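# Insert a grey peg into the held sulfur ball

## Task

Take one of the grey pegs lying on the table and push it fully into a free hole of the yellow sulfur ball held by the other gripper, continuing until the peg locks in place.

## Robot and tools

Robot: two six-joint arms, left_arm and right_arm, each with a two-pad parallel gripper. Their bases sit at (+0.015, +0.482, 0) m and (-0.062, -0.634, 0) m in the scene frame, both nearly unrotated. Scene frame: origin at table height midway between the arms, +z up, +x out over the table, left_arm on the +y side. Hand poses, velocities, targets and wrist-camera poses are reported in each arm's own base frame; fixed head cameras and the table use the scene frame. Gripper axes: fingers point along its +z, close along its x; a block juts about 10 cm toward its -y. end_effector_position is the point between the pads; fingertips extend 17.5 mm past it. Reported poses can be off by a few cm.

The 18-number row (used by execute_actions and move): one flat list covering both arms, left first: left dx, dy, dz, rx, ry, rz, gripper position, force_limit, speed, then the same nine for the right. All values lie in [-1, 1]. The six pose numbers are an offset, not a pose, measured from that arm's current Hand target along that arm's base axes; 1.0 equals 0.6 m for dx/dy/dz and 180 degrees for the rotation vector rx/ry/rz, which turns about the Hand target position. Sending all six as 0 re-commands the existing Hand target. Gripper position is absolute: +1 fully open (50 mm), pads meet near -0.65, -1 means close until blocked. force_limit maps -1/0/+1 to about 20/102/185 N per pad; speed maps to 20/85/150 mm/s. Both start at +1. Zeros there are real commands, so to leave a gripper alone resend its previous three numbers.

execute_actions(actions, cameras): actions is a list of actions; each action is up to 15 rows, one per 1/30 s step, the last row held if fewer. Every row in an action counts from the Hand target at that action's start, so repeating an offset in a later action moves further. Images come back only with an empty actions list or when cameras names them (["all"], a list of names, or []).

move(target, speed, blend, stop_force, zero, blocking, cameras): straight-line path for each gripper to its offset target; target is one 18-number row or up to 15 rows, all counted from the same starting Hand targets. speed in m/s, 0.002 to 2 (default 0.25), rotation capped at twice that in rad/s; one value or one per target. blend in m rounds corners in a list (0 = stop at each). stop_force, 10 to 80 N, ends an arm's path when push against its direction of travel exceeds it; use slow speeds and small values for touches, do not rely on it while the gripper rotates, and omit it when backing off a contact. zero (only with stop_force) re-zeros the force baseline beforehand (default true). blocking=false returns after about 0.5 s while the move runs (not with stop_force). Paths ignore obstacles and the other arm; keep paths away from an arm's own base. Moves last 0.5 to 10 s. The result adds a move: line such as done, off_target, moving, held or fault, plus limits (paced = clipped, held = steps withheld).

wait(seconds 0 to 10), stop() brakes a running move, zoom_image(camera, region [x0,y0,x1,y1] pixels, at most 504 per side) on the newest image of cam_head_left, cam_head_right, cam_left_wrist or cam_right_wrist (all 672x504), clear_fault(arm) after a reported torque or force fault, finished_scene(scene = the current scene number) ends the scene irreversibly.

Controller: each step the command is clipped to within 70 mm and 16 degrees of the measured pose; the gripper may settle short of its Hand target, so resend the gap as an offset. A clearance check blocks commands bringing the arms too close (fingers excepted).

Results: per arm end_effector_position, quat_wxyz, velocities (omitted when joints read within noise), Hand target, joint positions and torques, external joint torques, flange force along gripper axes (includes held weight; noisy), Tool commands. object_status: 0 moving, 1 blocked while opening, 2 blocked while closing (a real grip), 3 reached requested opening or pads met (likely empty). Opening ≈ (250 - position_measured) × 0.202 mm. A new position number resets status to 0; force_limit and speed changes only apply with a changed position (≥0.01). Lines like MOTOR HOT or OVER-TEMPERATURE FAULT warn of heating from loads, stretched arms or pushing into unreachable poses.

Avoid: anything leaving the table, dropped or released-while-moving parts, fast or hard impacts, and pressing arms or grippers against each other (a gripper closing on the other's fingers counts). Arms are stiff: commanding even slightly past firm contact can trip a fault at 144 N or the joint torque limits (wrist joints 40 N m). Approach contacts slowly with a small stop_force, insert with small steps, and never let the holding gripper release the ball. Loose objects may get nudged occasionally.

Each tool is called after "Emit:" as name(argument=value, ...), one argument or row to a line, values as JSON.

## Session

Emit:
execute_actions(
  actions=[],
)

Scene clock: 0.00 s.
left_arm: end_effector_position=(+0.1753, -0.5555, +0.1827) position_measured=153 object_status=3 end_effector_quat_wxyz=(-0.001, +0.001, +0.773, -0.635) | right_arm: end_effector_position=(+0.6500, +0.0000, +0.3532) position_measured=3 object_status=3 end_effector_quat_wxyz=(+0.000, +0.707, +0.707, +0.000)
Joint positions: left_arm=[-1.101 0.194 2.579 -2.603 1.052 -0.19] | right_arm=[-0.053 0.167 1.62 0 1.354 -0.053]
Joint velocities: within noise
Joint torques (N m): no reading
External joint torques (N m): no reading
Flange force (N): no reading
Hand target: left_arm +0.1753, -0.5555, +0.1827; -0.001, +0.001, +0.773, -0.635 | right_arm +0.6500, +0.0000, +0.3532; +0.000, +0.707, +0.707, +0.000
Tool commands: left_gripper/position=-0.192157 left_gripper/force_limit=+1.0 left_gripper/speed=+1.0 right_gripper/position=+1.0 right_gripper/force_limit=+1.0 right_gripper/speed=+1.0

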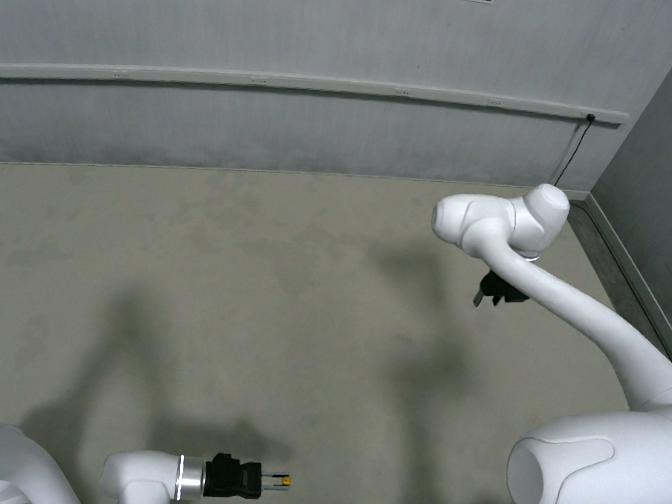

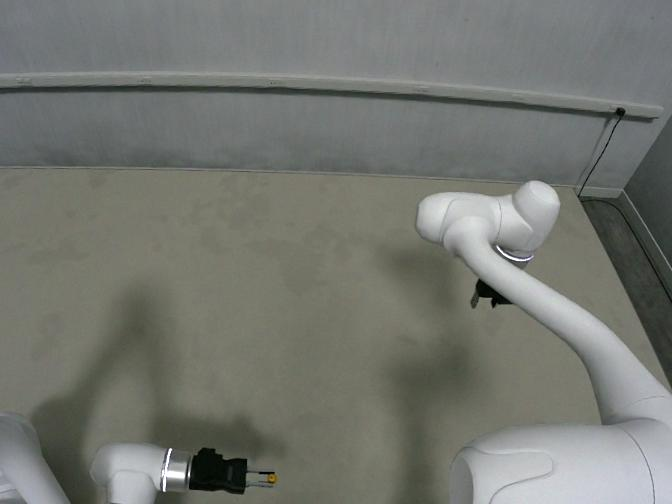

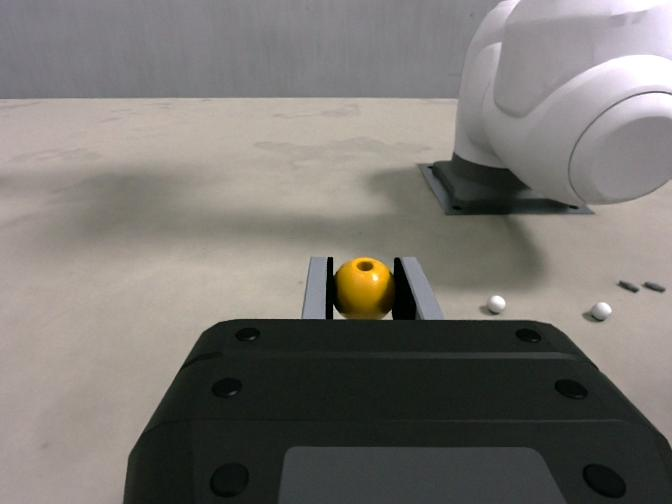

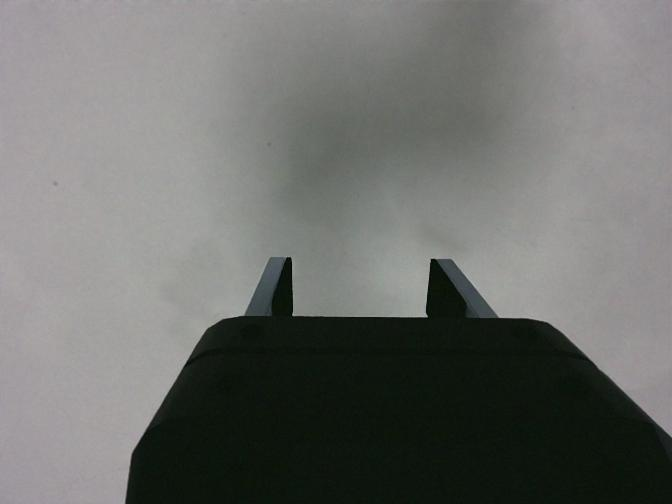

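Emit:
zoom_image(
  camera="cam_left_wrist",
  region=[300, 230, 430, 330],
)

Emit:
zoom_image(
  camera="cam_left_wrist",
  region=[460, 220, 672, 379],
)

Emit:
zoom_image(
  camera="cam_head_left",
  region=[230, 450, 330, 504],
)

Emit:
zoom_image(
  camera="cam_head_right",
  region=[220, 450, 320, 504],
)

Scaled by 3.877 from the camera's 672x504 image, which has a finer 960x720 frame.

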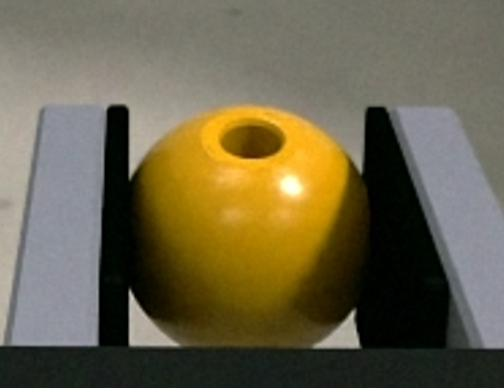

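Scaled by 2.377 from the camera's 672x504 image, which has a finer 960x720 frame.

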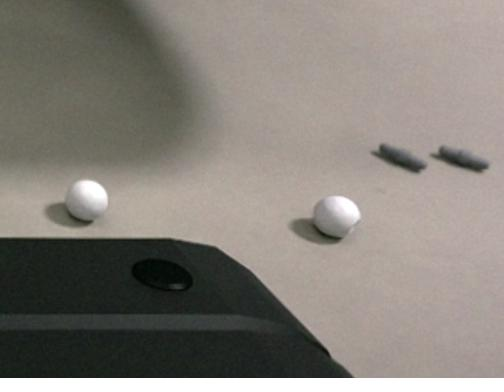

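Scaled by 5.040 from the camera's 672x504 image, which has a finer 960x720 frame.

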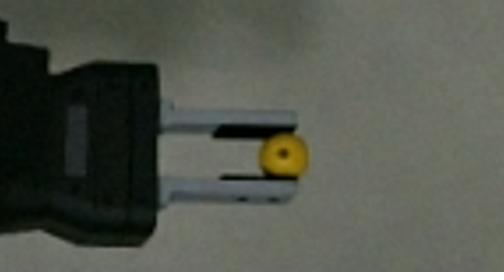

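Scaled by 5.040 from the camera's 672x504 image, which has a finer 960x720 frame.

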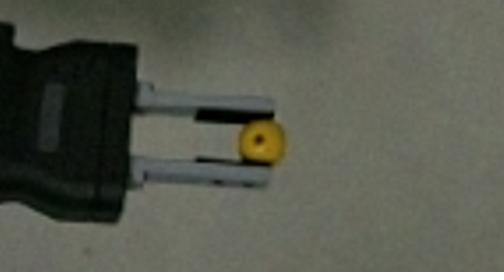

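Emit:
execute_actions(
  actions=[
    [[0,0,0,0,0,0,-1,0.5,-1,0,0,0,0,0,0,1,1,1]],
  ],
  cameras=["cam_left_wrist"],
)

Emit:
zoom_image(
  camera="cam_left_wrist",
  region=[300, 230, 430, 330],
)

Scene clock: 7.20 s.
left_arm: end_effector_position=(+0.1753, -0.5555, +0.1827) position_measured=153 object_status=2 end_effector_quat_wxyz=(-0.001, +0.001, +0.773, -0.635) | right_arm: end_effector_position=(+0.6500, +0.0000, +0.3532) position_measured=3 object_status=3 end_effector_quat_wxyz=(+0.000, +0.707, +0.707, +0.000)
Joint positions: left_arm=[-1.101 0.194 2.579 -2.603 1.052 -0.19] | right_arm=[-0.053 0.167 1.62 0 1.354 -0.053]
Joint torques (N m): left_arm=[-1.76 -34.44 -14.34 -2.16 3.11 0.12] | right_arm=[0.11 -55.56 -42.86 4.44 0.38 -0.18]
External joint torques (N m): left_arm=[1.66 -2.27 -2.01 0.33 -0.16 -0.12] | right_arm=[-0.09 -4.19 0.56 -0.22 -0.31 0.17]
Flange force (N): left_arm=[-6.3 -7.8 -3.5] | right_arm=[0.1 -7.8 -0.1]
Hand target: left_arm +0.1753, -0.5555, +0.1827; -0.001, +0.001, +0.773, -0.635 | right_arm +0.6500, +0.0000, +0.3532; +0.000, +0.707, +0.707, +0.000
Off the commanded pose: left_arm 0.000 m, 0 deg | right_arm 0.000 m, 0 deg.
Images, in order (width x height): cam_left_wrist 672x504.

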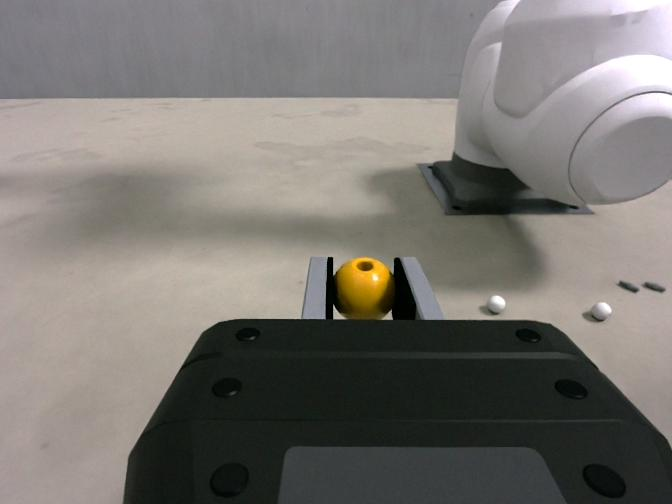

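Scaled by 3.877 from the camera's 672x504 image, which has a finer 960x720 frame.

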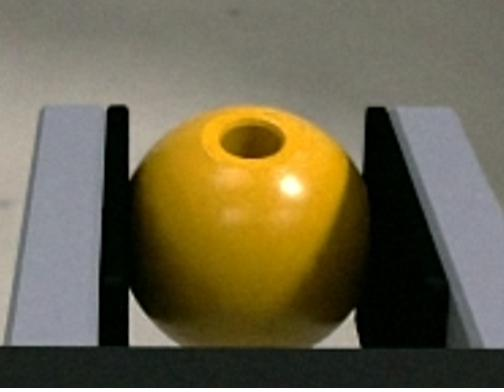

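Emit:
move(
  target=[
    [0,0,0,0,0,0,-1,0.5,-1,-0.5167,0,0.01,0,0,0,1,1,1],
    [0,0,0,0,0,0,-1,0.5,-1,-0.8,0.49,0.01,0,0,0.333,1,1,1],
  ],
  blend=[0.05,0],
  speed=0.4,
)

Emit:
move(
  target=[0,0,0,0,0,0,-1,0.5,-1,-0.407,-0.058,-0.15,0,0,0.256,-0.12,0,1],
  speed=0.3,
  cameras=["cam_right_wrist"],
)

Scene clock: 11.93 s.
left_arm: end_effector_position=(+0.1753, -0.5555, +0.1827) position_measured=153 object_status=2 end_effector_quat_wxyz=(-0.001, +0.001, +0.773, -0.635) | right_arm: end_effector_position=(+0.1700, +0.2940, +0.3592) position_measured=3 object_status=3 end_effector_quat_wxyz=(+0.000, +0.259, +0.966, +0.000)
Joint positions: left_arm=[-1.101 0.194 2.579 -2.603 1.052 -0.19] | right_arm=[0.945 -0.354 2.076 0 1.419 -0.101]
Joint torques (N m): left_arm=[-1.66 -34.19 -14.37 -2.13 3.11 0.13] | right_arm=[0.19 0.56 -43.4 4.25 0.34 -0.14]
External joint torques (N m): left_arm=[1.66 -2.62 -1.89 0.31 -0.15 -0.13] | right_arm=[-0.2 -7.01 0.43 0.03 -0.27 0.14]
Flange force (N): left_arm=[-6.0 -8.6 -4.1] | right_arm=[-0.2 -13.2 -0.7]
Hand target: left_arm +0.1753, -0.5555, +0.1827; -0.001, +0.001, +0.773, -0.635 | right_arm +0.1700, +0.2940, +0.3592; +0.000, +0.259, +0.966, +0.000
Off the commanded pose: left_arm 0.000 m, 0 deg | right_arm 0.000 m, 0 deg.
move: done; limits=paced

Scene clock: 13.83 s.
left_arm: end_effector_position=(+0.1753, -0.5555, +0.1827) position_measured=153 object_status=2 end_effector_quat_wxyz=(-0.001, +0.001, +0.773, -0.635) | right_arm: end_effector_position=(-0.0741, +0.2591, +0.2691) position_measured=171 object_status=3 end_effector_quat_wxyz=(+0.000, -0.139, +0.990, +0.000)
Joint positions: left_arm=[-1.101 0.194 2.579 -2.603 1.052 -0.19] | right_arm=[1.721 -0.452 2.296 0 1.298 -0.129]
Joint torques (N m): left_arm=[-1.99 -33.96 -14.29 -2.17 3.1 0.12] | right_arm=[1.41 10.21 -41.95 4.42 0.34 0.05]
External joint torques (N m): left_arm=[1.98 -2.9 -1.89 0.35 -0.15 -0.12] | right_arm=[-1.45 -5.9 0.09 -0.26 -0.28 -0.05]
Flange force (N): left_arm=[-6.8 -9.3 -5.0] | right_arm=[-5.5 -12.9 -2.7]
Hand target: left_arm +0.1753, -0.5555, +0.1827; -0.001, +0.001, +0.773, -0.635 | right_arm -0.0742, +0.2592, +0.2692; +0.000, -0.139, +0.990, +0.000
Off the commanded pose: left_arm 0.000 m, 0 deg | right_arm 0.000 m, 0 deg.
move: done
camera_calibration:
cam_right_wrist: T_world_to_cam=[[-0.956166, -0.292738, 0.00715767, 0.0136566], [-0.274424, 0.904337, 0.326904, -0.320097], [-0.10217, 0.31061, -0.94503, 0.294048], [0, 0, 0, 1]] pos_world=[-0.0447411, 0.202139, 0.382427]
Images, in order (width x height): cam_right_wrist 672x504.

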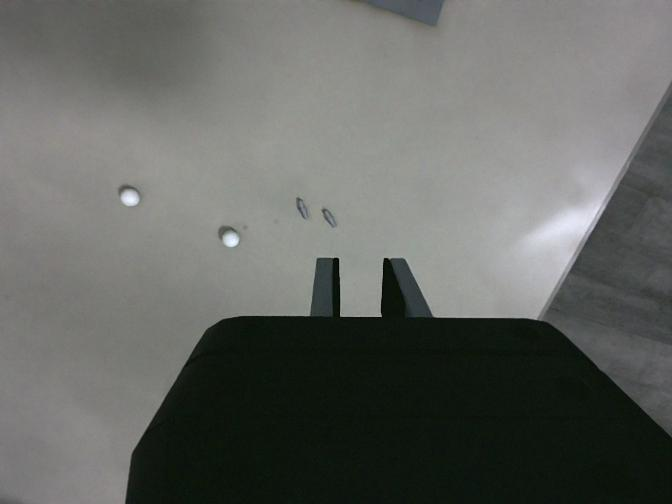

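Emit:
zoom_image(
  camera="cam_right_wrist",
  region=[280, 185, 350, 238],
)

Scaled by 7.200 from the camera's 672x504 image, which has a finer 960x720 frame.

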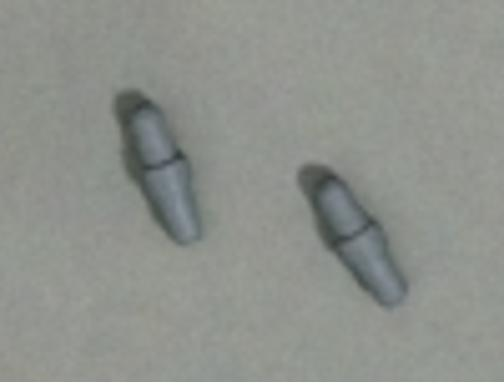

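Emit:
zoom_image(
  camera="cam_right_wrist",
  region=[290, 240, 450, 330],
)

Scaled by 3.150 from the camera's 672x504 image, which has a finer 960x720 frame.

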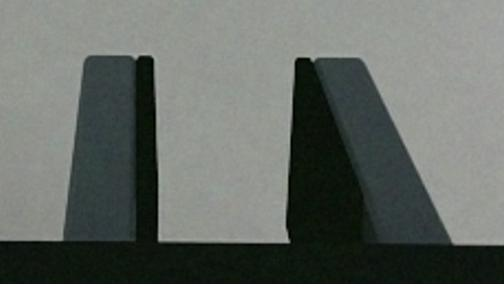

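Emit:
move(
  target=[0,0,0,0,0,0,-1,0.5,-1,-0.0072,0.068,-0.2987,0,0,0.191,-0.12,0,1],
  speed=0.25,
  cameras=["cam_right_wrist"],
)

Emit:
zoom_image(
  camera="cam_right_wrist",
  region=[260, 180, 440, 330],
)

Scene clock: 20.23 s.
left_arm: end_effector_position=(+0.1753, -0.5555, +0.1827) position_measured=153 object_status=2 end_effector_quat_wxyz=(-0.001, +0.001, +0.773, -0.635) | right_arm: end_effector_position=(-0.0785, +0.3000, +0.0900) position_measured=171 object_status=3 end_effector_quat_wxyz=(+0.000, -0.426, +0.905, +0.000)
Joint positions: left_arm=[-1.101 0.194 2.579 -2.603 1.052 -0.19] | right_arm=[1.715 -0.158 2.487 0 0.813 -0.735]
Joint torques (N m): left_arm=[-1.73 -34 -14.4 -2.13 3.08 0.11] | right_arm=[0.26 -9.95 -32.24 3.33 0.43 0.02]
External joint torques (N m): left_arm=[1.72 -2.67 -1.83 0.3 -0.14 -0.11] | right_arm=[-0.27 -5.08 0.59 -0.21 -0.39 -0.02]
Flange force (N): left_arm=[-6.0 -8.6 -4.3] | right_arm=[5.5 -9.2 -7.5]
Hand target: left_arm +0.1753, -0.5555, +0.1827; -0.001, +0.001, +0.773, -0.635 | right_arm -0.0785, +0.3000, +0.0899; +0.000, -0.426, +0.905, +0.000
Off the commanded pose: left_arm 0.000 m, 0 deg | right_arm 0.000 m, 0 deg.
move: done
camera_calibration:
cam_right_wrist: T_world_to_cam=[[-0.623854, -0.78151, 0.00703439, 0.195464], [-0.73712, 0.591362, 0.327024, -0.242113], [-0.259732, 0.19883, -0.94499, 0.132833], [0, 0, 0, 1]] pos_world=[-0.0220248, 0.269523, 0.203327]
Images, in order (width x height): cam_right_wrist 672x504.

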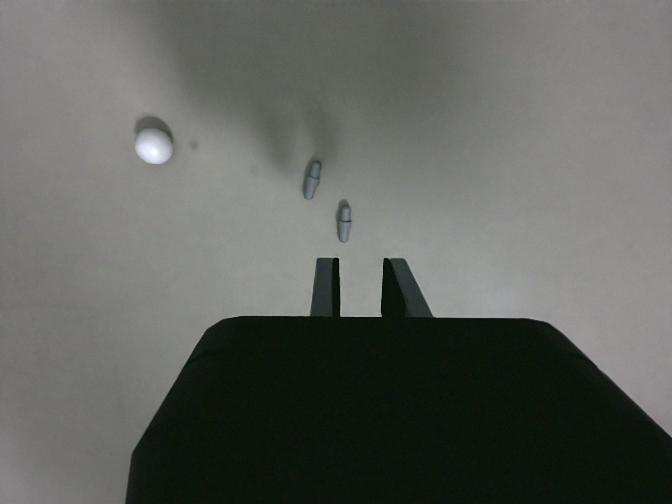

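Scaled by 2.800 from the camera's 672x504 image, which has a finer 960x720 frame.

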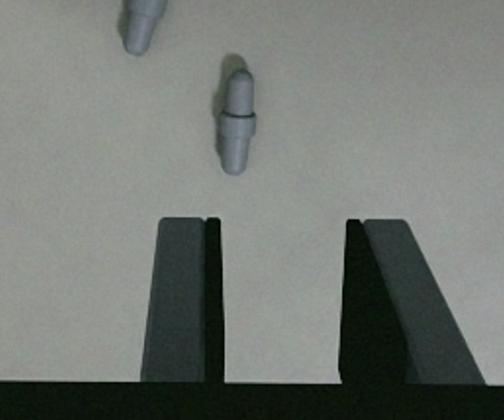

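Emit:
move(
  target=[0,0,0,0,0,0,-1,0.5,-1,-0.0017,0.0113,-0.075,0,0,-0.0133,-0.12,0,1],
  speed=0.15,
  cameras=["cam_right_wrist"],
)

Emit:
zoom_image(
  camera="cam_right_wrist",
  region=[290, 200, 430, 320],
)

Scene clock: 23.27 s.
left_arm: end_effector_position=(+0.1753, -0.5555, +0.1827) position_measured=153 object_status=2 end_effector_quat_wxyz=(-0.001, +0.001, +0.773, -0.635) | right_arm: end_effector_position=(-0.0795, +0.3068, +0.0450) position_measured=171 object_status=3 end_effector_quat_wxyz=(+0.000, -0.407, +0.914, +0.000)
Joint positions: left_arm=[-1.101 0.194 2.579 -2.603 1.052 -0.19] | right_arm=[1.715 -0.056 2.522 0 0.676 -0.693]
Joint torques (N m): left_arm=[-1.64 -34.24 -14.36 -2.16 3.1 0.09] | right_arm=[0.25 -16.43 -27.68 2.85 0.31 -0.16]
External joint torques (N m): left_arm=[1.72 -2.56 -1.89 0.33 -0.15 -0.09] | right_arm=[-0.27 -4.71 0.48 -0.16 -0.26 0.16]
Flange force (N): left_arm=[-6.2 -8.4 -4.1] | right_arm=[4.7 -7.7 -9.0]
Hand target: left_arm +0.1753, -0.5555, +0.1827; -0.001, +0.001, +0.773, -0.635 | right_arm -0.0795, +0.3068, +0.0449; +0.000, -0.407, +0.914, +0.000
Off the commanded pose: left_arm 0.000 m, 0 deg | right_arm 0.000 m, 0 deg.
move: done
camera_calibration:
cam_right_wrist: T_world_to_cam=[[-0.655896, -0.754818, 0.007106, 0.189704], [-0.711808, 0.621601, 0.327019, -0.239398], [-0.251257, 0.209432, -0.944991, 0.0861251], [0, 0, 0, 1]] pos_world=[-0.0243397, 0.273965, 0.158327]
Images, in order (width x height): cam_right_wrist 672x504.

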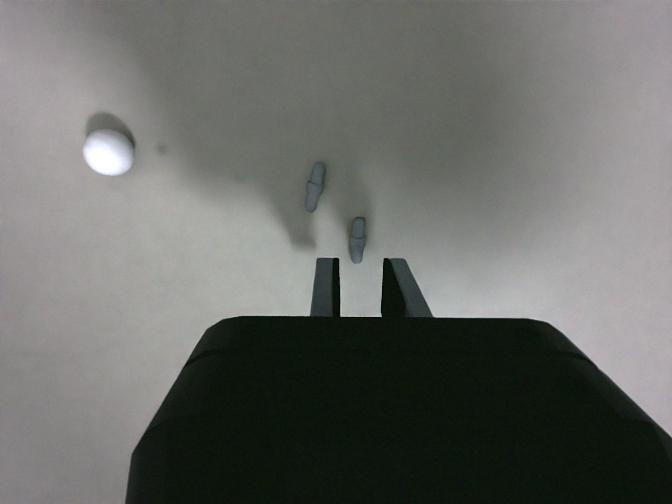

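Scaled by 3.600 from the camera's 672x504 image, which has a finer 960x720 frame.

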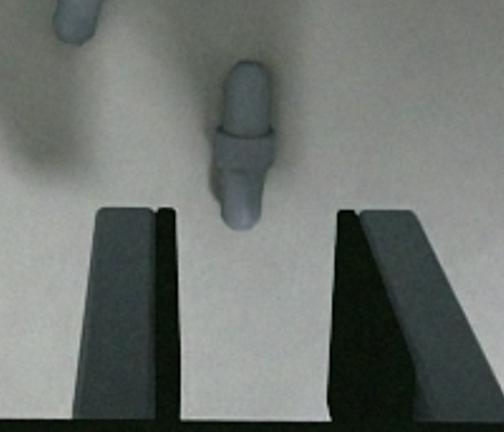

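Emit:
move(
  target=[0,0,0,0,0,0,-1,0.5,-1,-0.005,0.0045,-0.03,0,0,-0.004,-0.12,0,1],
  speed=0.1,
  cameras=["cam_right_wrist"],
)

Emit:
zoom_image(
  camera="cam_right_wrist",
  region=[290, 200, 430, 320],
)

Scene clock: 25.43 s.
left_arm: end_effector_position=(+0.1753, -0.5555, +0.1827) position_measured=153 object_status=2 end_effector_quat_wxyz=(-0.001, +0.001, +0.773, -0.635) | right_arm: end_effector_position=(-0.0825, +0.3095, +0.0270) position_measured=171 object_status=3 end_effector_quat_wxyz=(+0.000, -0.401, +0.916, +0.000)
Joint positions: left_arm=[-1.101 0.194 2.579 -2.603 1.052 -0.19] | right_arm=[1.723 -0.01 2.532 0 0.62 -0.673]
Joint torques (N m): left_arm=[-1.49 -34.07 -14.36 -2.12 3.11 0.1] | right_arm=[0.64 -19.36 -25.91 2.66 0.47 -0.29]
External joint torques (N m): left_arm=[1.44 -2.56 -1.85 0.3 -0.16 -0.1] | right_arm=[-0.65 -4.96 0.59 -0.16 -0.42 0.29]
Flange force (N): left_arm=[-5.3 -8.5 -3.7] | right_arm=[4.0 -8.4 -9.6]
Hand target: left_arm +0.1753, -0.5555, +0.1827; -0.001, +0.001, +0.773, -0.635 | right_arm -0.0825, +0.3095, +0.0269; +0.000, -0.401, +0.916, +0.000
Off the commanded pose: left_arm 0.000 m, 0 deg | right_arm 0.000 m, 0 deg.
move: done
camera_calibration:
cam_right_wrist: T_world_to_cam=[[-0.665365, -0.746484, 0.00708767, 0.186513], [-0.703901, 0.630515, 0.327068, -0.239397], [-0.24862, 0.212631, -0.944974, 0.0670387], [0, 0, 0, 1]] pos_world=[-0.0277456, 0.275918, 0.140327]
Images, in order (width x height): cam_right_wrist 672x504.

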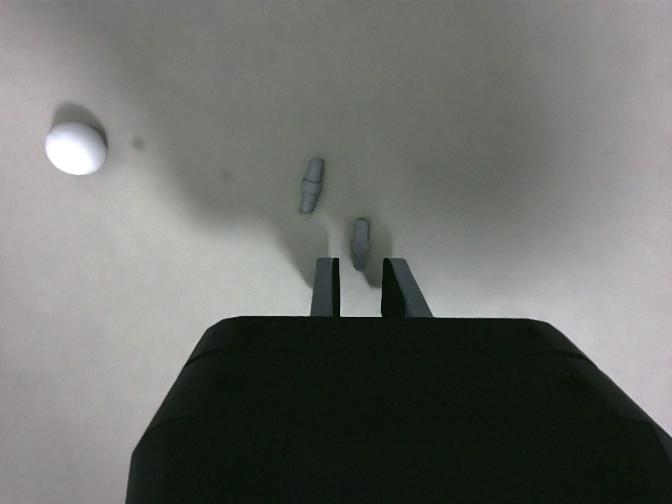

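Scaled by 3.600 from the camera's 672x504 image, which has a finer 960x720 frame.

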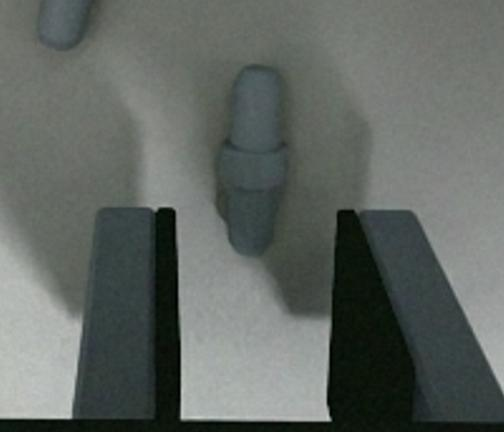

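Emit:
move(
  target=[0,0,0,0,0,0,-1,0.5,-1,0,0,-0.025,0,0,0,-0.12,0,1],
  speed=0.006,
  stop_force=10,
  cameras=["cam_right_wrist"],
)

Emit:
zoom_image(
  camera="cam_right_wrist",
  region=[290, 200, 430, 320],
)

Scene clock: 28.47 s.
left_arm: end_effector_position=(+0.1753, -0.5555, +0.1827) position_measured=153 object_status=2 end_effector_quat_wxyz=(-0.001, +0.001, +0.773, -0.635) | right_arm: end_effector_position=(-0.0825, +0.3095, +0.0178) position_measured=171 object_status=3 end_effector_quat_wxyz=(+0.000, -0.401, +0.916, +0.000)
Joint positions: left_arm=[-1.101 0.194 2.579 -2.603 1.052 -0.19] | right_arm=[1.723 0.011 2.539 0 0.591 -0.673]
Joint torques (N m): left_arm=[-1.75 -34.12 -14.45 -2.16 3.13 0.08] | right_arm=[-0.56 1.56 -16.08 2.72 -4.74 -0.15]
External joint torques (N m): left_arm=[1.72 -2.57 -1.69 0.34 -0.2 -0.08] | right_arm=[0.43 -26.86 -8.17 -0.32 4.78 0.15]
Flange force (N): left_arm=[-6.0 -8.4 -4.4] | right_arm=[17.1 -23.7 -85.1]
Hand target: left_arm +0.1753, -0.5555, +0.1827; -0.001, +0.001, +0.773, -0.635 | right_arm -0.0825, +0.3095, +0.0178; +0.000, -0.401, +0.916, +0.000 (not the last commanded pose)
Off the commanded pose: left_arm 0.000 m, 0 deg | right_arm 0.006 m, 0 deg.
move: contact (right_arm)
camera_calibration:
cam_right_wrist: T_world_to_cam=[[-0.665347, -0.7465, 0.00715813, 0.186582], [-0.703917, 0.630529, 0.327009, -0.236518], [-0.248625, 0.212535, -0.944994, 0.0583277], [0, 0, 0, 1]] pos_world=[-0.0278456, 0.276018, 0.131127]
Images, in order (width x height): cam_right_wrist 672x504.

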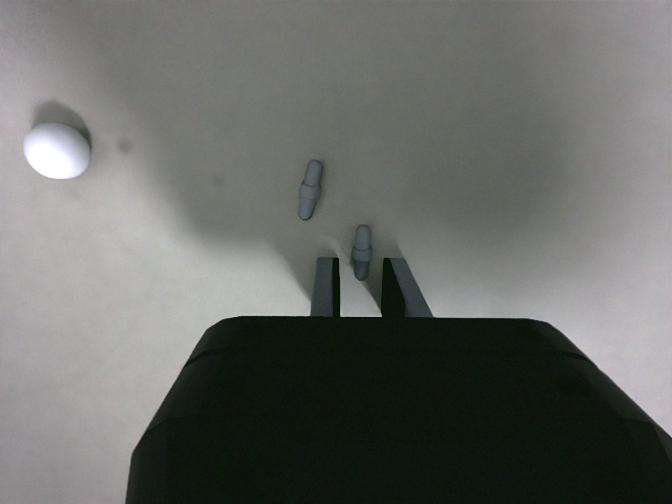

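Scaled by 3.600 from the camera's 672x504 image, which has a finer 960x720 frame.

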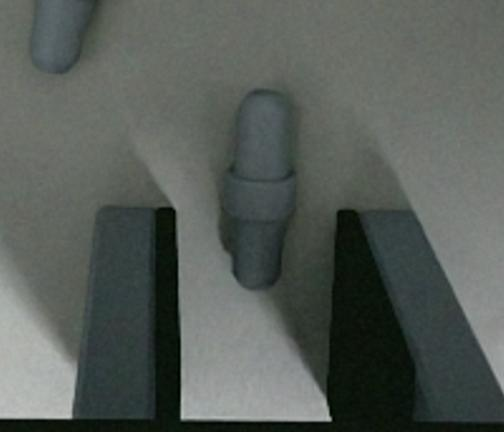

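Emit:
move(
  target=[0,0,0,0,0,0,-1,0.5,-1,0,0,0.0027,0,0,0,-0.12,0,1],
  speed=0.02,
)

Emit:
execute_actions(
  actions=[
    [[0,0,0,0,0,0,-1,0.5,-1,0,0,0,0,0,0,-1,-0.4,-1]],
    [[0,0,0,0,0,0,-1,0.5,-1,0,0,0,0,0,0,-1,-0.4,-1]],
  ],
  cameras=["cam_right_wrist"],
)

Emit:
zoom_image(
  camera="cam_right_wrist",
  region=[290, 200, 430, 320],
)

Scene clock: 29.90 s.
left_arm: end_effector_position=(+0.1753, -0.5555, +0.1827) position_measured=153 object_status=2 end_effector_quat_wxyz=(-0.001, +0.001, +0.773, -0.635) | right_arm: end_effector_position=(-0.0825, +0.3095, +0.0194) position_measured=171 object_status=3 end_effector_quat_wxyz=(+0.000, -0.401, +0.916, +0.000)
Joint positions: left_arm=[-1.101 0.194 2.579 -2.603 1.052 -0.19] | right_arm=[1.723 0.008 2.538 0 0.596 -0.673]
Joint torques (N m): left_arm=[-2.04 -33.94 -14.36 -2.16 3.09 0.05] | right_arm=[0.46 -20.22 -25.05 2.54 0.18 -0.16]
External joint torques (N m): left_arm=[2.05 -2.65 -1.8 0.35 -0.15 -0.05] | right_arm=[-0.4 -5.01 0.64 -0.13 -0.13 0.16]
Flange force (N): left_arm=[-6.9 -8.4 -4.8] | right_arm=[4.3 -8.1 -10.9]
Hand target: left_arm +0.1753, -0.5555, +0.1827; -0.001, +0.001, +0.773, -0.635 | right_arm -0.0825, +0.3095, +0.0194; +0.000, -0.401, +0.916, +0.000
Off the commanded pose: left_arm 0.000 m, 0 deg | right_arm 0.000 m, 0 deg.
move: done

Scene clock: 31.10 s.
left_arm: end_effector_position=(+0.1753, -0.5555, +0.1827) position_measured=153 object_status=2 end_effector_quat_wxyz=(-0.001, +0.001, +0.773, -0.635) | right_arm: end_effector_position=(-0.0825, +0.3095, +0.0194) position_measured=234 object_status=2 end_effector_quat_wxyz=(+0.000, -0.401, +0.916, +0.000)
Joint positions: left_arm=[-1.101 0.194 2.579 -2.603 1.052 -0.19] | right_arm=[1.723 0.007 2.538 0 0.596 -0.673]
Joint torques (N m): left_arm=[-1.9 -34.06 -14.54 -2.2 3.06 0.09] | right_arm=[-0.13 -20.2 -24.99 2.62 0.35 -0.13]
External joint torques (N m): left_arm=[1.89 -2.58 -1.71 0.37 -0.12 -0.09] | right_arm=[0.05 -4.6 0.58 -0.21 -0.3 0.13]
External joint torques at the end of the 1st action: left_arm=[2.03 -2.6 -1.78 0.25 -0.19 -0.11] | right_arm=[-0.5 -5.39 0.49 -0.26 -0.31 0.16]
Flange force (N): left_arm=[-6.6 -8.2 -4.7] | right_arm=[4.9 -6.7 -9.4]
Flange force at the end of the 1st action (N): left_arm=[-6.7 -8.4 -4.6] | right_arm=[4.2 -8.7 -11.3]
Hand target: left_arm +0.1753, -0.5555, +0.1827; -0.001, +0.001, +0.773, -0.635 | right_arm -0.0825, +0.3095, +0.0194; +0.000, -0.401, +0.916, +0.000
Off the commanded pose: left_arm 0.000 m, 0 deg | right_arm 0.000 m, 0 deg.
camera_calibration:
cam_right_wrist: T_world_to_cam=[[-0.665347, -0.7465, 0.00715813, 0.18657], [-0.703917, 0.630529, 0.327009, -0.237041], [-0.248625, 0.212535, -0.944994, 0.0598397], [0, 0, 0, 1]] pos_world=[-0.0278456, 0.276018, 0.132727]
Images, in order (width x height): cam_right_wrist 672x504.

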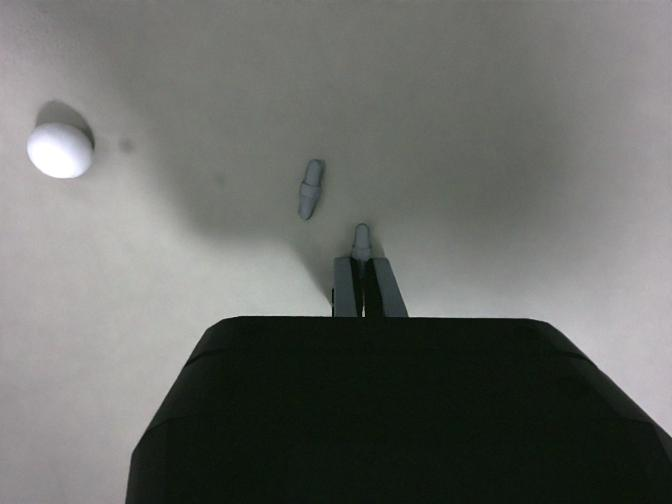

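Scaled by 3.600 from the camera's 672x504 image, which has a finer 960x720 frame.

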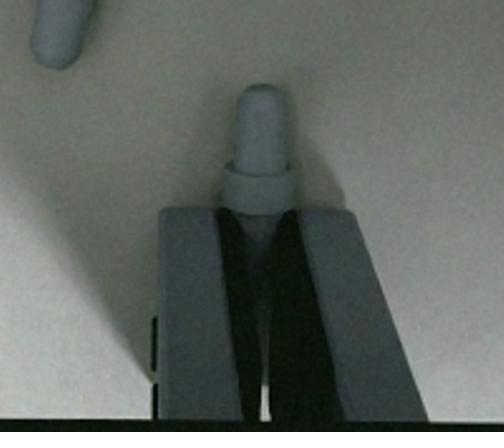

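Emit:
move(
  target=[
    [0,0,0,0,0,0,-1,0.5,-1,0,0,0.3,0,0,0,-1,-0.4,-1],
    [0,0,0,0,0,0,-1,0.5,-1,0.524,0.389,0.601,0,0,-0.763,-1,-0.4,-1],
  ],
  speed=0.25,
  blend=[0.1,0],
  cameras=["cam_right_wrist","cam_left_wrist","cam_head_left"],
)

Emit:
zoom_image(
  camera="cam_right_wrist",
  region=[250, 180, 430, 330],
)

Scene clock: 38.80 s.
left_arm: end_effector_position=(+0.1753, -0.5555, +0.1827) position_measured=153 object_status=2 end_effector_quat_wxyz=(-0.001, +0.001, +0.773, -0.635) | right_arm: end_effector_position=(+0.2319, +0.5429, +0.3800) position_measured=234 object_status=2 end_effector_quat_wxyz=(+0.000, +0.707, +0.707, +0.000)
Joint positions: left_arm=[-1.101 0.194 2.579 -2.603 1.052 -0.19] | right_arm=[1.109 0.064 1.688 0 1.39 1.109]
Joint torques (N m): left_arm=[-1.82 -33.85 -14.48 -2.14 3.07 0.09] | right_arm=[-0.14 -44.59 -43.15 4.5 0.26 -0.17]
External joint torques (N m): left_arm=[1.87 -2.85 -1.78 0.31 -0.13 -0.08] | right_arm=[-0.01 -4.68 0.37 -0.18 -0.24 0.17]
Flange force (N): left_arm=[-6.3 -8.9 -4.8] | right_arm=[-7.4 -3.4 -0.4]
Hand target: left_arm +0.1753, -0.5555, +0.1827; -0.001, +0.001, +0.773, -0.635 | right_arm +0.2319, +0.5429, +0.3800; +0.000, +0.707, +0.707, +0.000
Off the commanded pose: left_arm 0.000 m, 0 deg | right_arm 0.000 m, 0 deg.
move: done; blend cut to 0.09 m at target 1
camera_calibration:
cam_right_wrist: T_world_to_cam=[[-0.0167275, 0.999835, 0.00711977, -0.531009], [0.944934, 0.0134805, 0.326983, -0.328071], [0.326833, 0.0121973, -0.945003, 0.40452], [0, 0, 0, 1]] pos_world=[0.168913, 0.53041, 0.493327]
Images, in order (width x height): cam_head_left 672x504, cam_left_wrist 672x504, cam_right_wrist 672x504.

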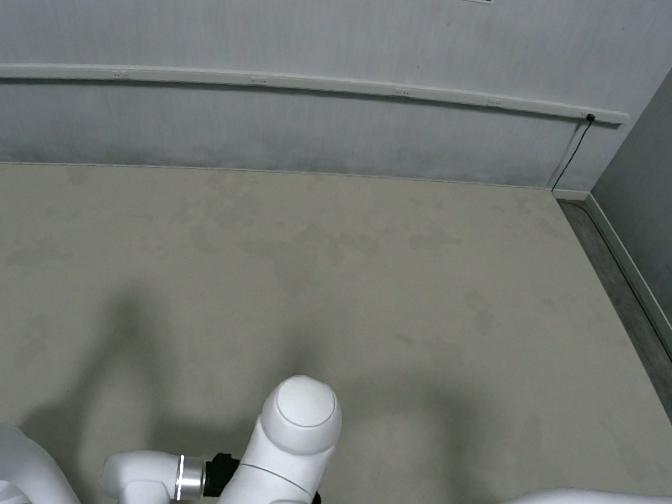

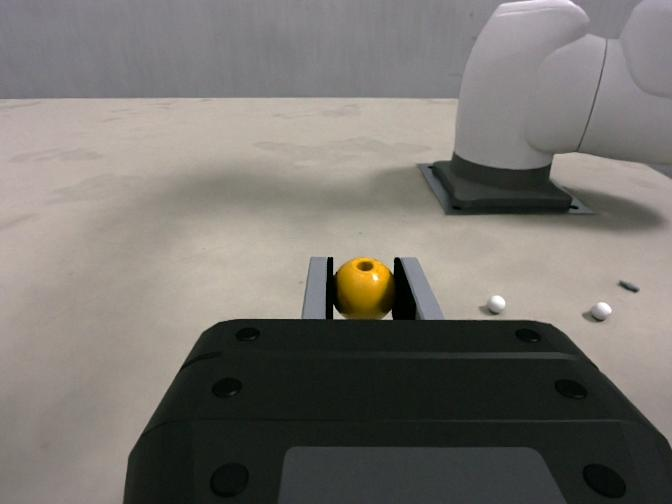

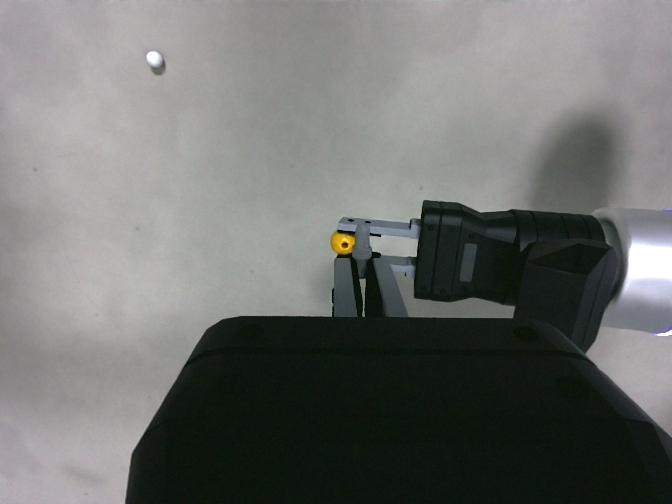

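Scaled by 2.800 from the camera's 672x504 image, which has a finer 960x720 frame.

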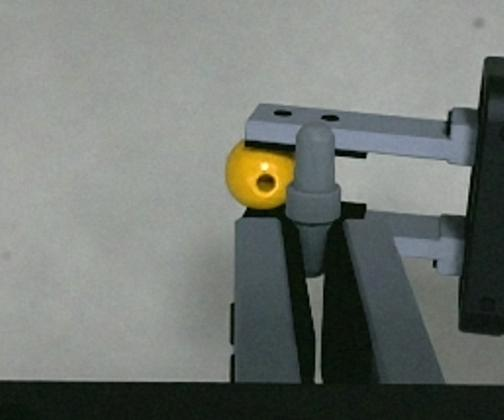

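Emit:
zoom_image(
  camera="cam_right_wrist",
  region=[318, 210, 388, 262],
)

Scaled by 7.200 from the camera's 672x504 image, which has a finer 960x720 frame.

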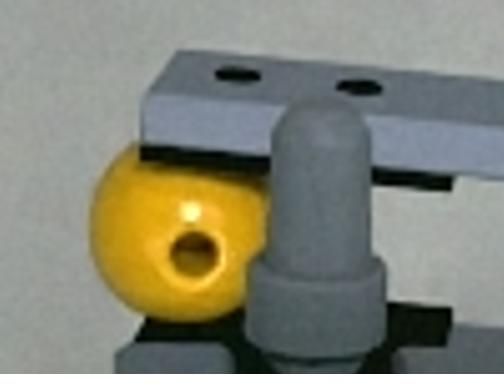

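Emit:
move(
  target=[
    [0,0,0,0,0,0,-1,0.5,-1,0.3,-0.02,0,0,0,0,-1,-0.4,-1],
    [0,0,0,0.024,0.4997,-0.024,-1,0.5,-1,0.3,-0.02,0,0,0,0,-1,-0.4,-1],
  ],
  speed=[0.25,0.4],
  cameras=["all"],
)

Emit:
zoom_image(
  camera="cam_left_wrist",
  region=[300, 230, 430, 330],
)

Scene clock: 49.77 s.
left_arm: end_effector_position=(+0.1753, -0.5555, +0.1827) position_measured=153 object_status=2 end_effector_quat_wxyz=(+0.568, +0.422, -0.567, +0.422) | right_arm: end_effector_position=(+0.4119, +0.5309, +0.3800) position_measured=234 object_status=2 end_effector_quat_wxyz=(+0.000, +0.707, +0.707, +0.000)
Joint positions: left_arm=[-0.911 0.398 2.495 -2.176 1.43 -1.774] | right_arm=[0.86 0.194 1.539 0 1.408 0.861]
Joint torques (N m): left_arm=[-1.85 -46.73 -7.45 -1.54 3.14 0.33] | right_arm=[0.17 -58.82 -43.19 4.54 0.32 -0.1]
External joint torques (N m): left_arm=[1.93 -3.26 -1.51 0.35 -0.17 -0.25] | right_arm=[-0.3 -4.33 0.27 -0.21 -0.28 0.1]
Flange force (N): left_arm=[9.6 -4.3 -4.4] | right_arm=[-6.1 -4.4 -0.2]
Hand target: left_arm +0.1753, -0.5555, +0.1827; +0.568, +0.422, -0.567, +0.422 | right_arm +0.4119, +0.5309, +0.3800; +0.000, +0.707, +0.707, +0.000
Off the commanded pose: left_arm 0.000 m, 0 deg | right_arm 0.000 m, 0 deg.
move: done
camera_calibration:
cam_left_wrist: T_world_to_cam=[[0.0123279, -0.000547189, 0.999924, -0.17507], [-0.806612, 0.590992, 0.010268, 0.485585], [-0.590953, -0.806677, 0.0068443, -0.213988], [0, 0, 0, 1]] pos_world=[0.26738, -0.459692, 0.171535]
cam_right_wrist: T_world_to_cam=[[-0.0166331, 0.999836, 0.00715281, -0.51615], [0.944936, 0.0133806, 0.326983, -0.497947], [0.326833, 0.0121977, -0.945003, 0.345835], [0, 0, 0, 1]] pos_world=[0.348912, 0.51851, 0.493327]

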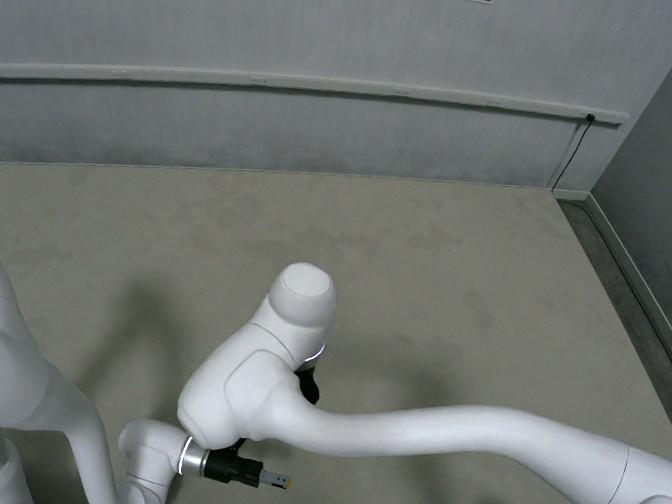

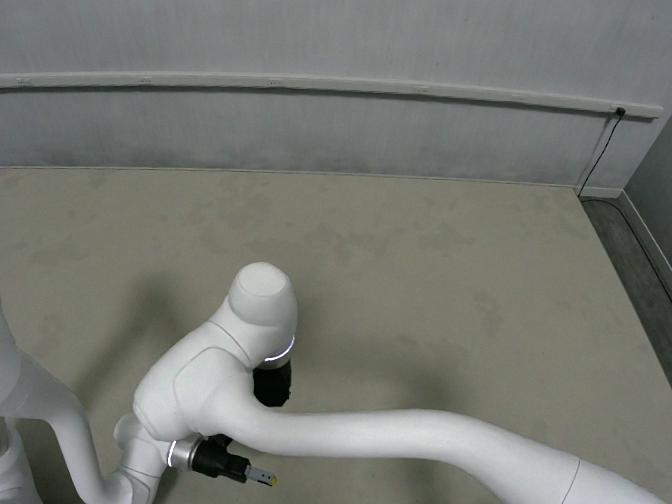

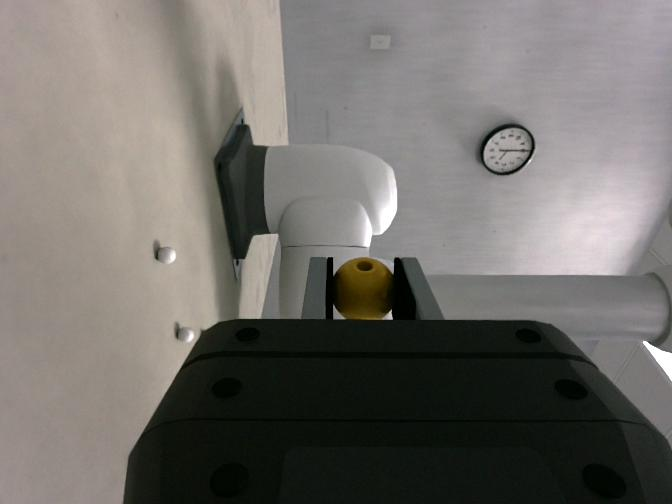

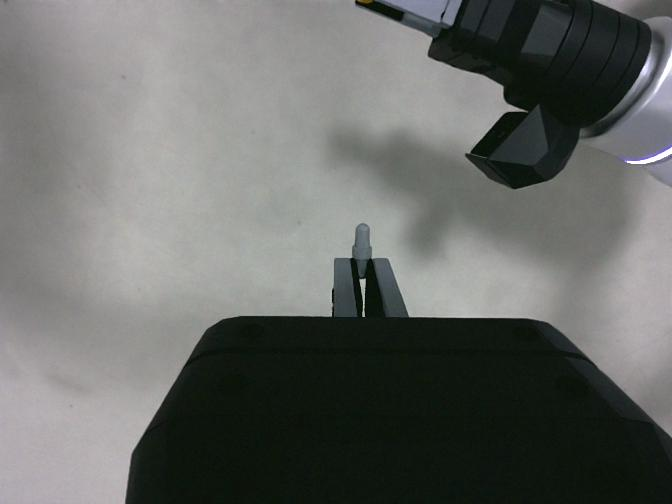

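Scaled by 3.877 from the camera's 672x504 image, which has a finer 960x720 frame.

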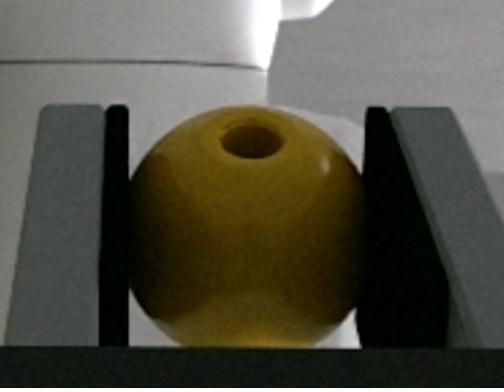

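Emit:
move(
  target=[0,0,0,0,0,0,-1,0.5,-1,-0.02,0.0118,-0.31,0.222,-0.0027,-0.0075,-1,-0.4,-1],
  speed=0.25,
  cameras=["cam_left_wrist","cam_right_wrist"],
)

Scene clock: 53.47 s.
left_arm: end_effector_position=(+0.1753, -0.5555, +0.1827) position_measured=153 object_status=2 end_effector_quat_wxyz=(+0.568, +0.422, -0.567, +0.422) | right_arm: end_effector_position=(+0.3999, +0.5380, +0.1940) position_measured=234 object_status=2 end_effector_quat_wxyz=(-0.239, +0.673, +0.656, +0.244)
Joint positions: left_arm=[-0.911 0.398 2.495 -2.176 1.43 -1.774] | right_arm=[0.661 0.148 2.098 0.965 0.65 -0.035]
Joint torques (N m): left_arm=[-1.63 -46.94 -7.46 -1.54 3.16 0.14] | right_arm=[0.46 -48.02 -37.82 3.06 0.41 -0.2]
External joint torques (N m): left_arm=[1.62 -3.17 -1.64 0.34 -0.17 -0.06] | right_arm=[-0.62 -4.94 0.36 0.09 -0.29 0.25]
Flange force (N): left_arm=[9.0 -3.9 -3.6] | right_arm=[-0.8 -5.4 -7.9]
Hand target: left_arm +0.1753, -0.5555, +0.1827; +0.568, +0.422, -0.567, +0.422 | right_arm +0.3999, +0.5380, +0.1940; -0.239, +0.673, +0.656, +0.244
Off the commanded pose: left_arm 0.000 m, 0 deg | right_arm 0.000 m, 0 deg.
move: done
camera_calibration:
cam_left_wrist: T_world_to_cam=[[0.0124677, -0.000526155, 0.999922, -0.175097], [-0.806611, 0.590992, 0.0103683, 0.485567], [-0.590951, -0.806677, 0.0069439, -0.214006], [0, 0, 0, 1]] pos_world=[0.267379, -0.459692, 0.171535]
cam_right_wrist: T_world_to_cam=[[0.00213542, 0.761962, 0.647619, -0.525821], [0.939767, -0.222891, 0.259146, -0.283546], [0.341808, 0.608058, -0.716543, -0.196987], [0, 0, 0, 1]] pos_world=[0.334922, 0.457235, 0.272862]
Images, in order (width x height): cam_left_wrist 672x504, cam_right_wrist 672x504.

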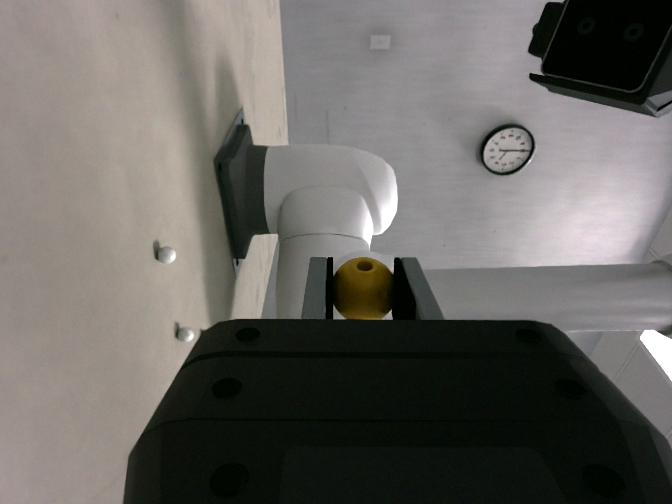

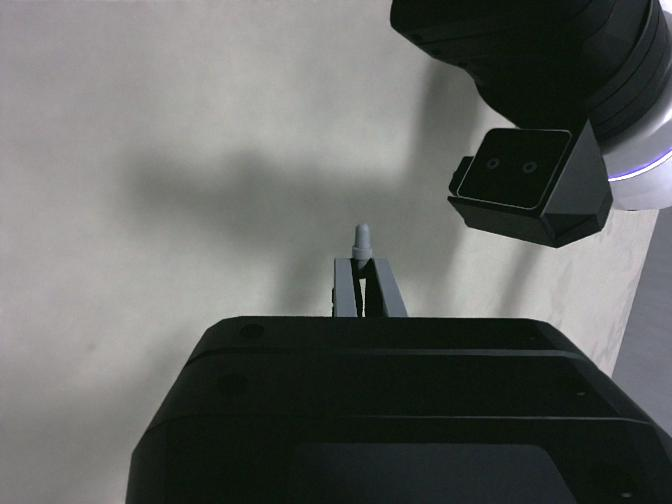

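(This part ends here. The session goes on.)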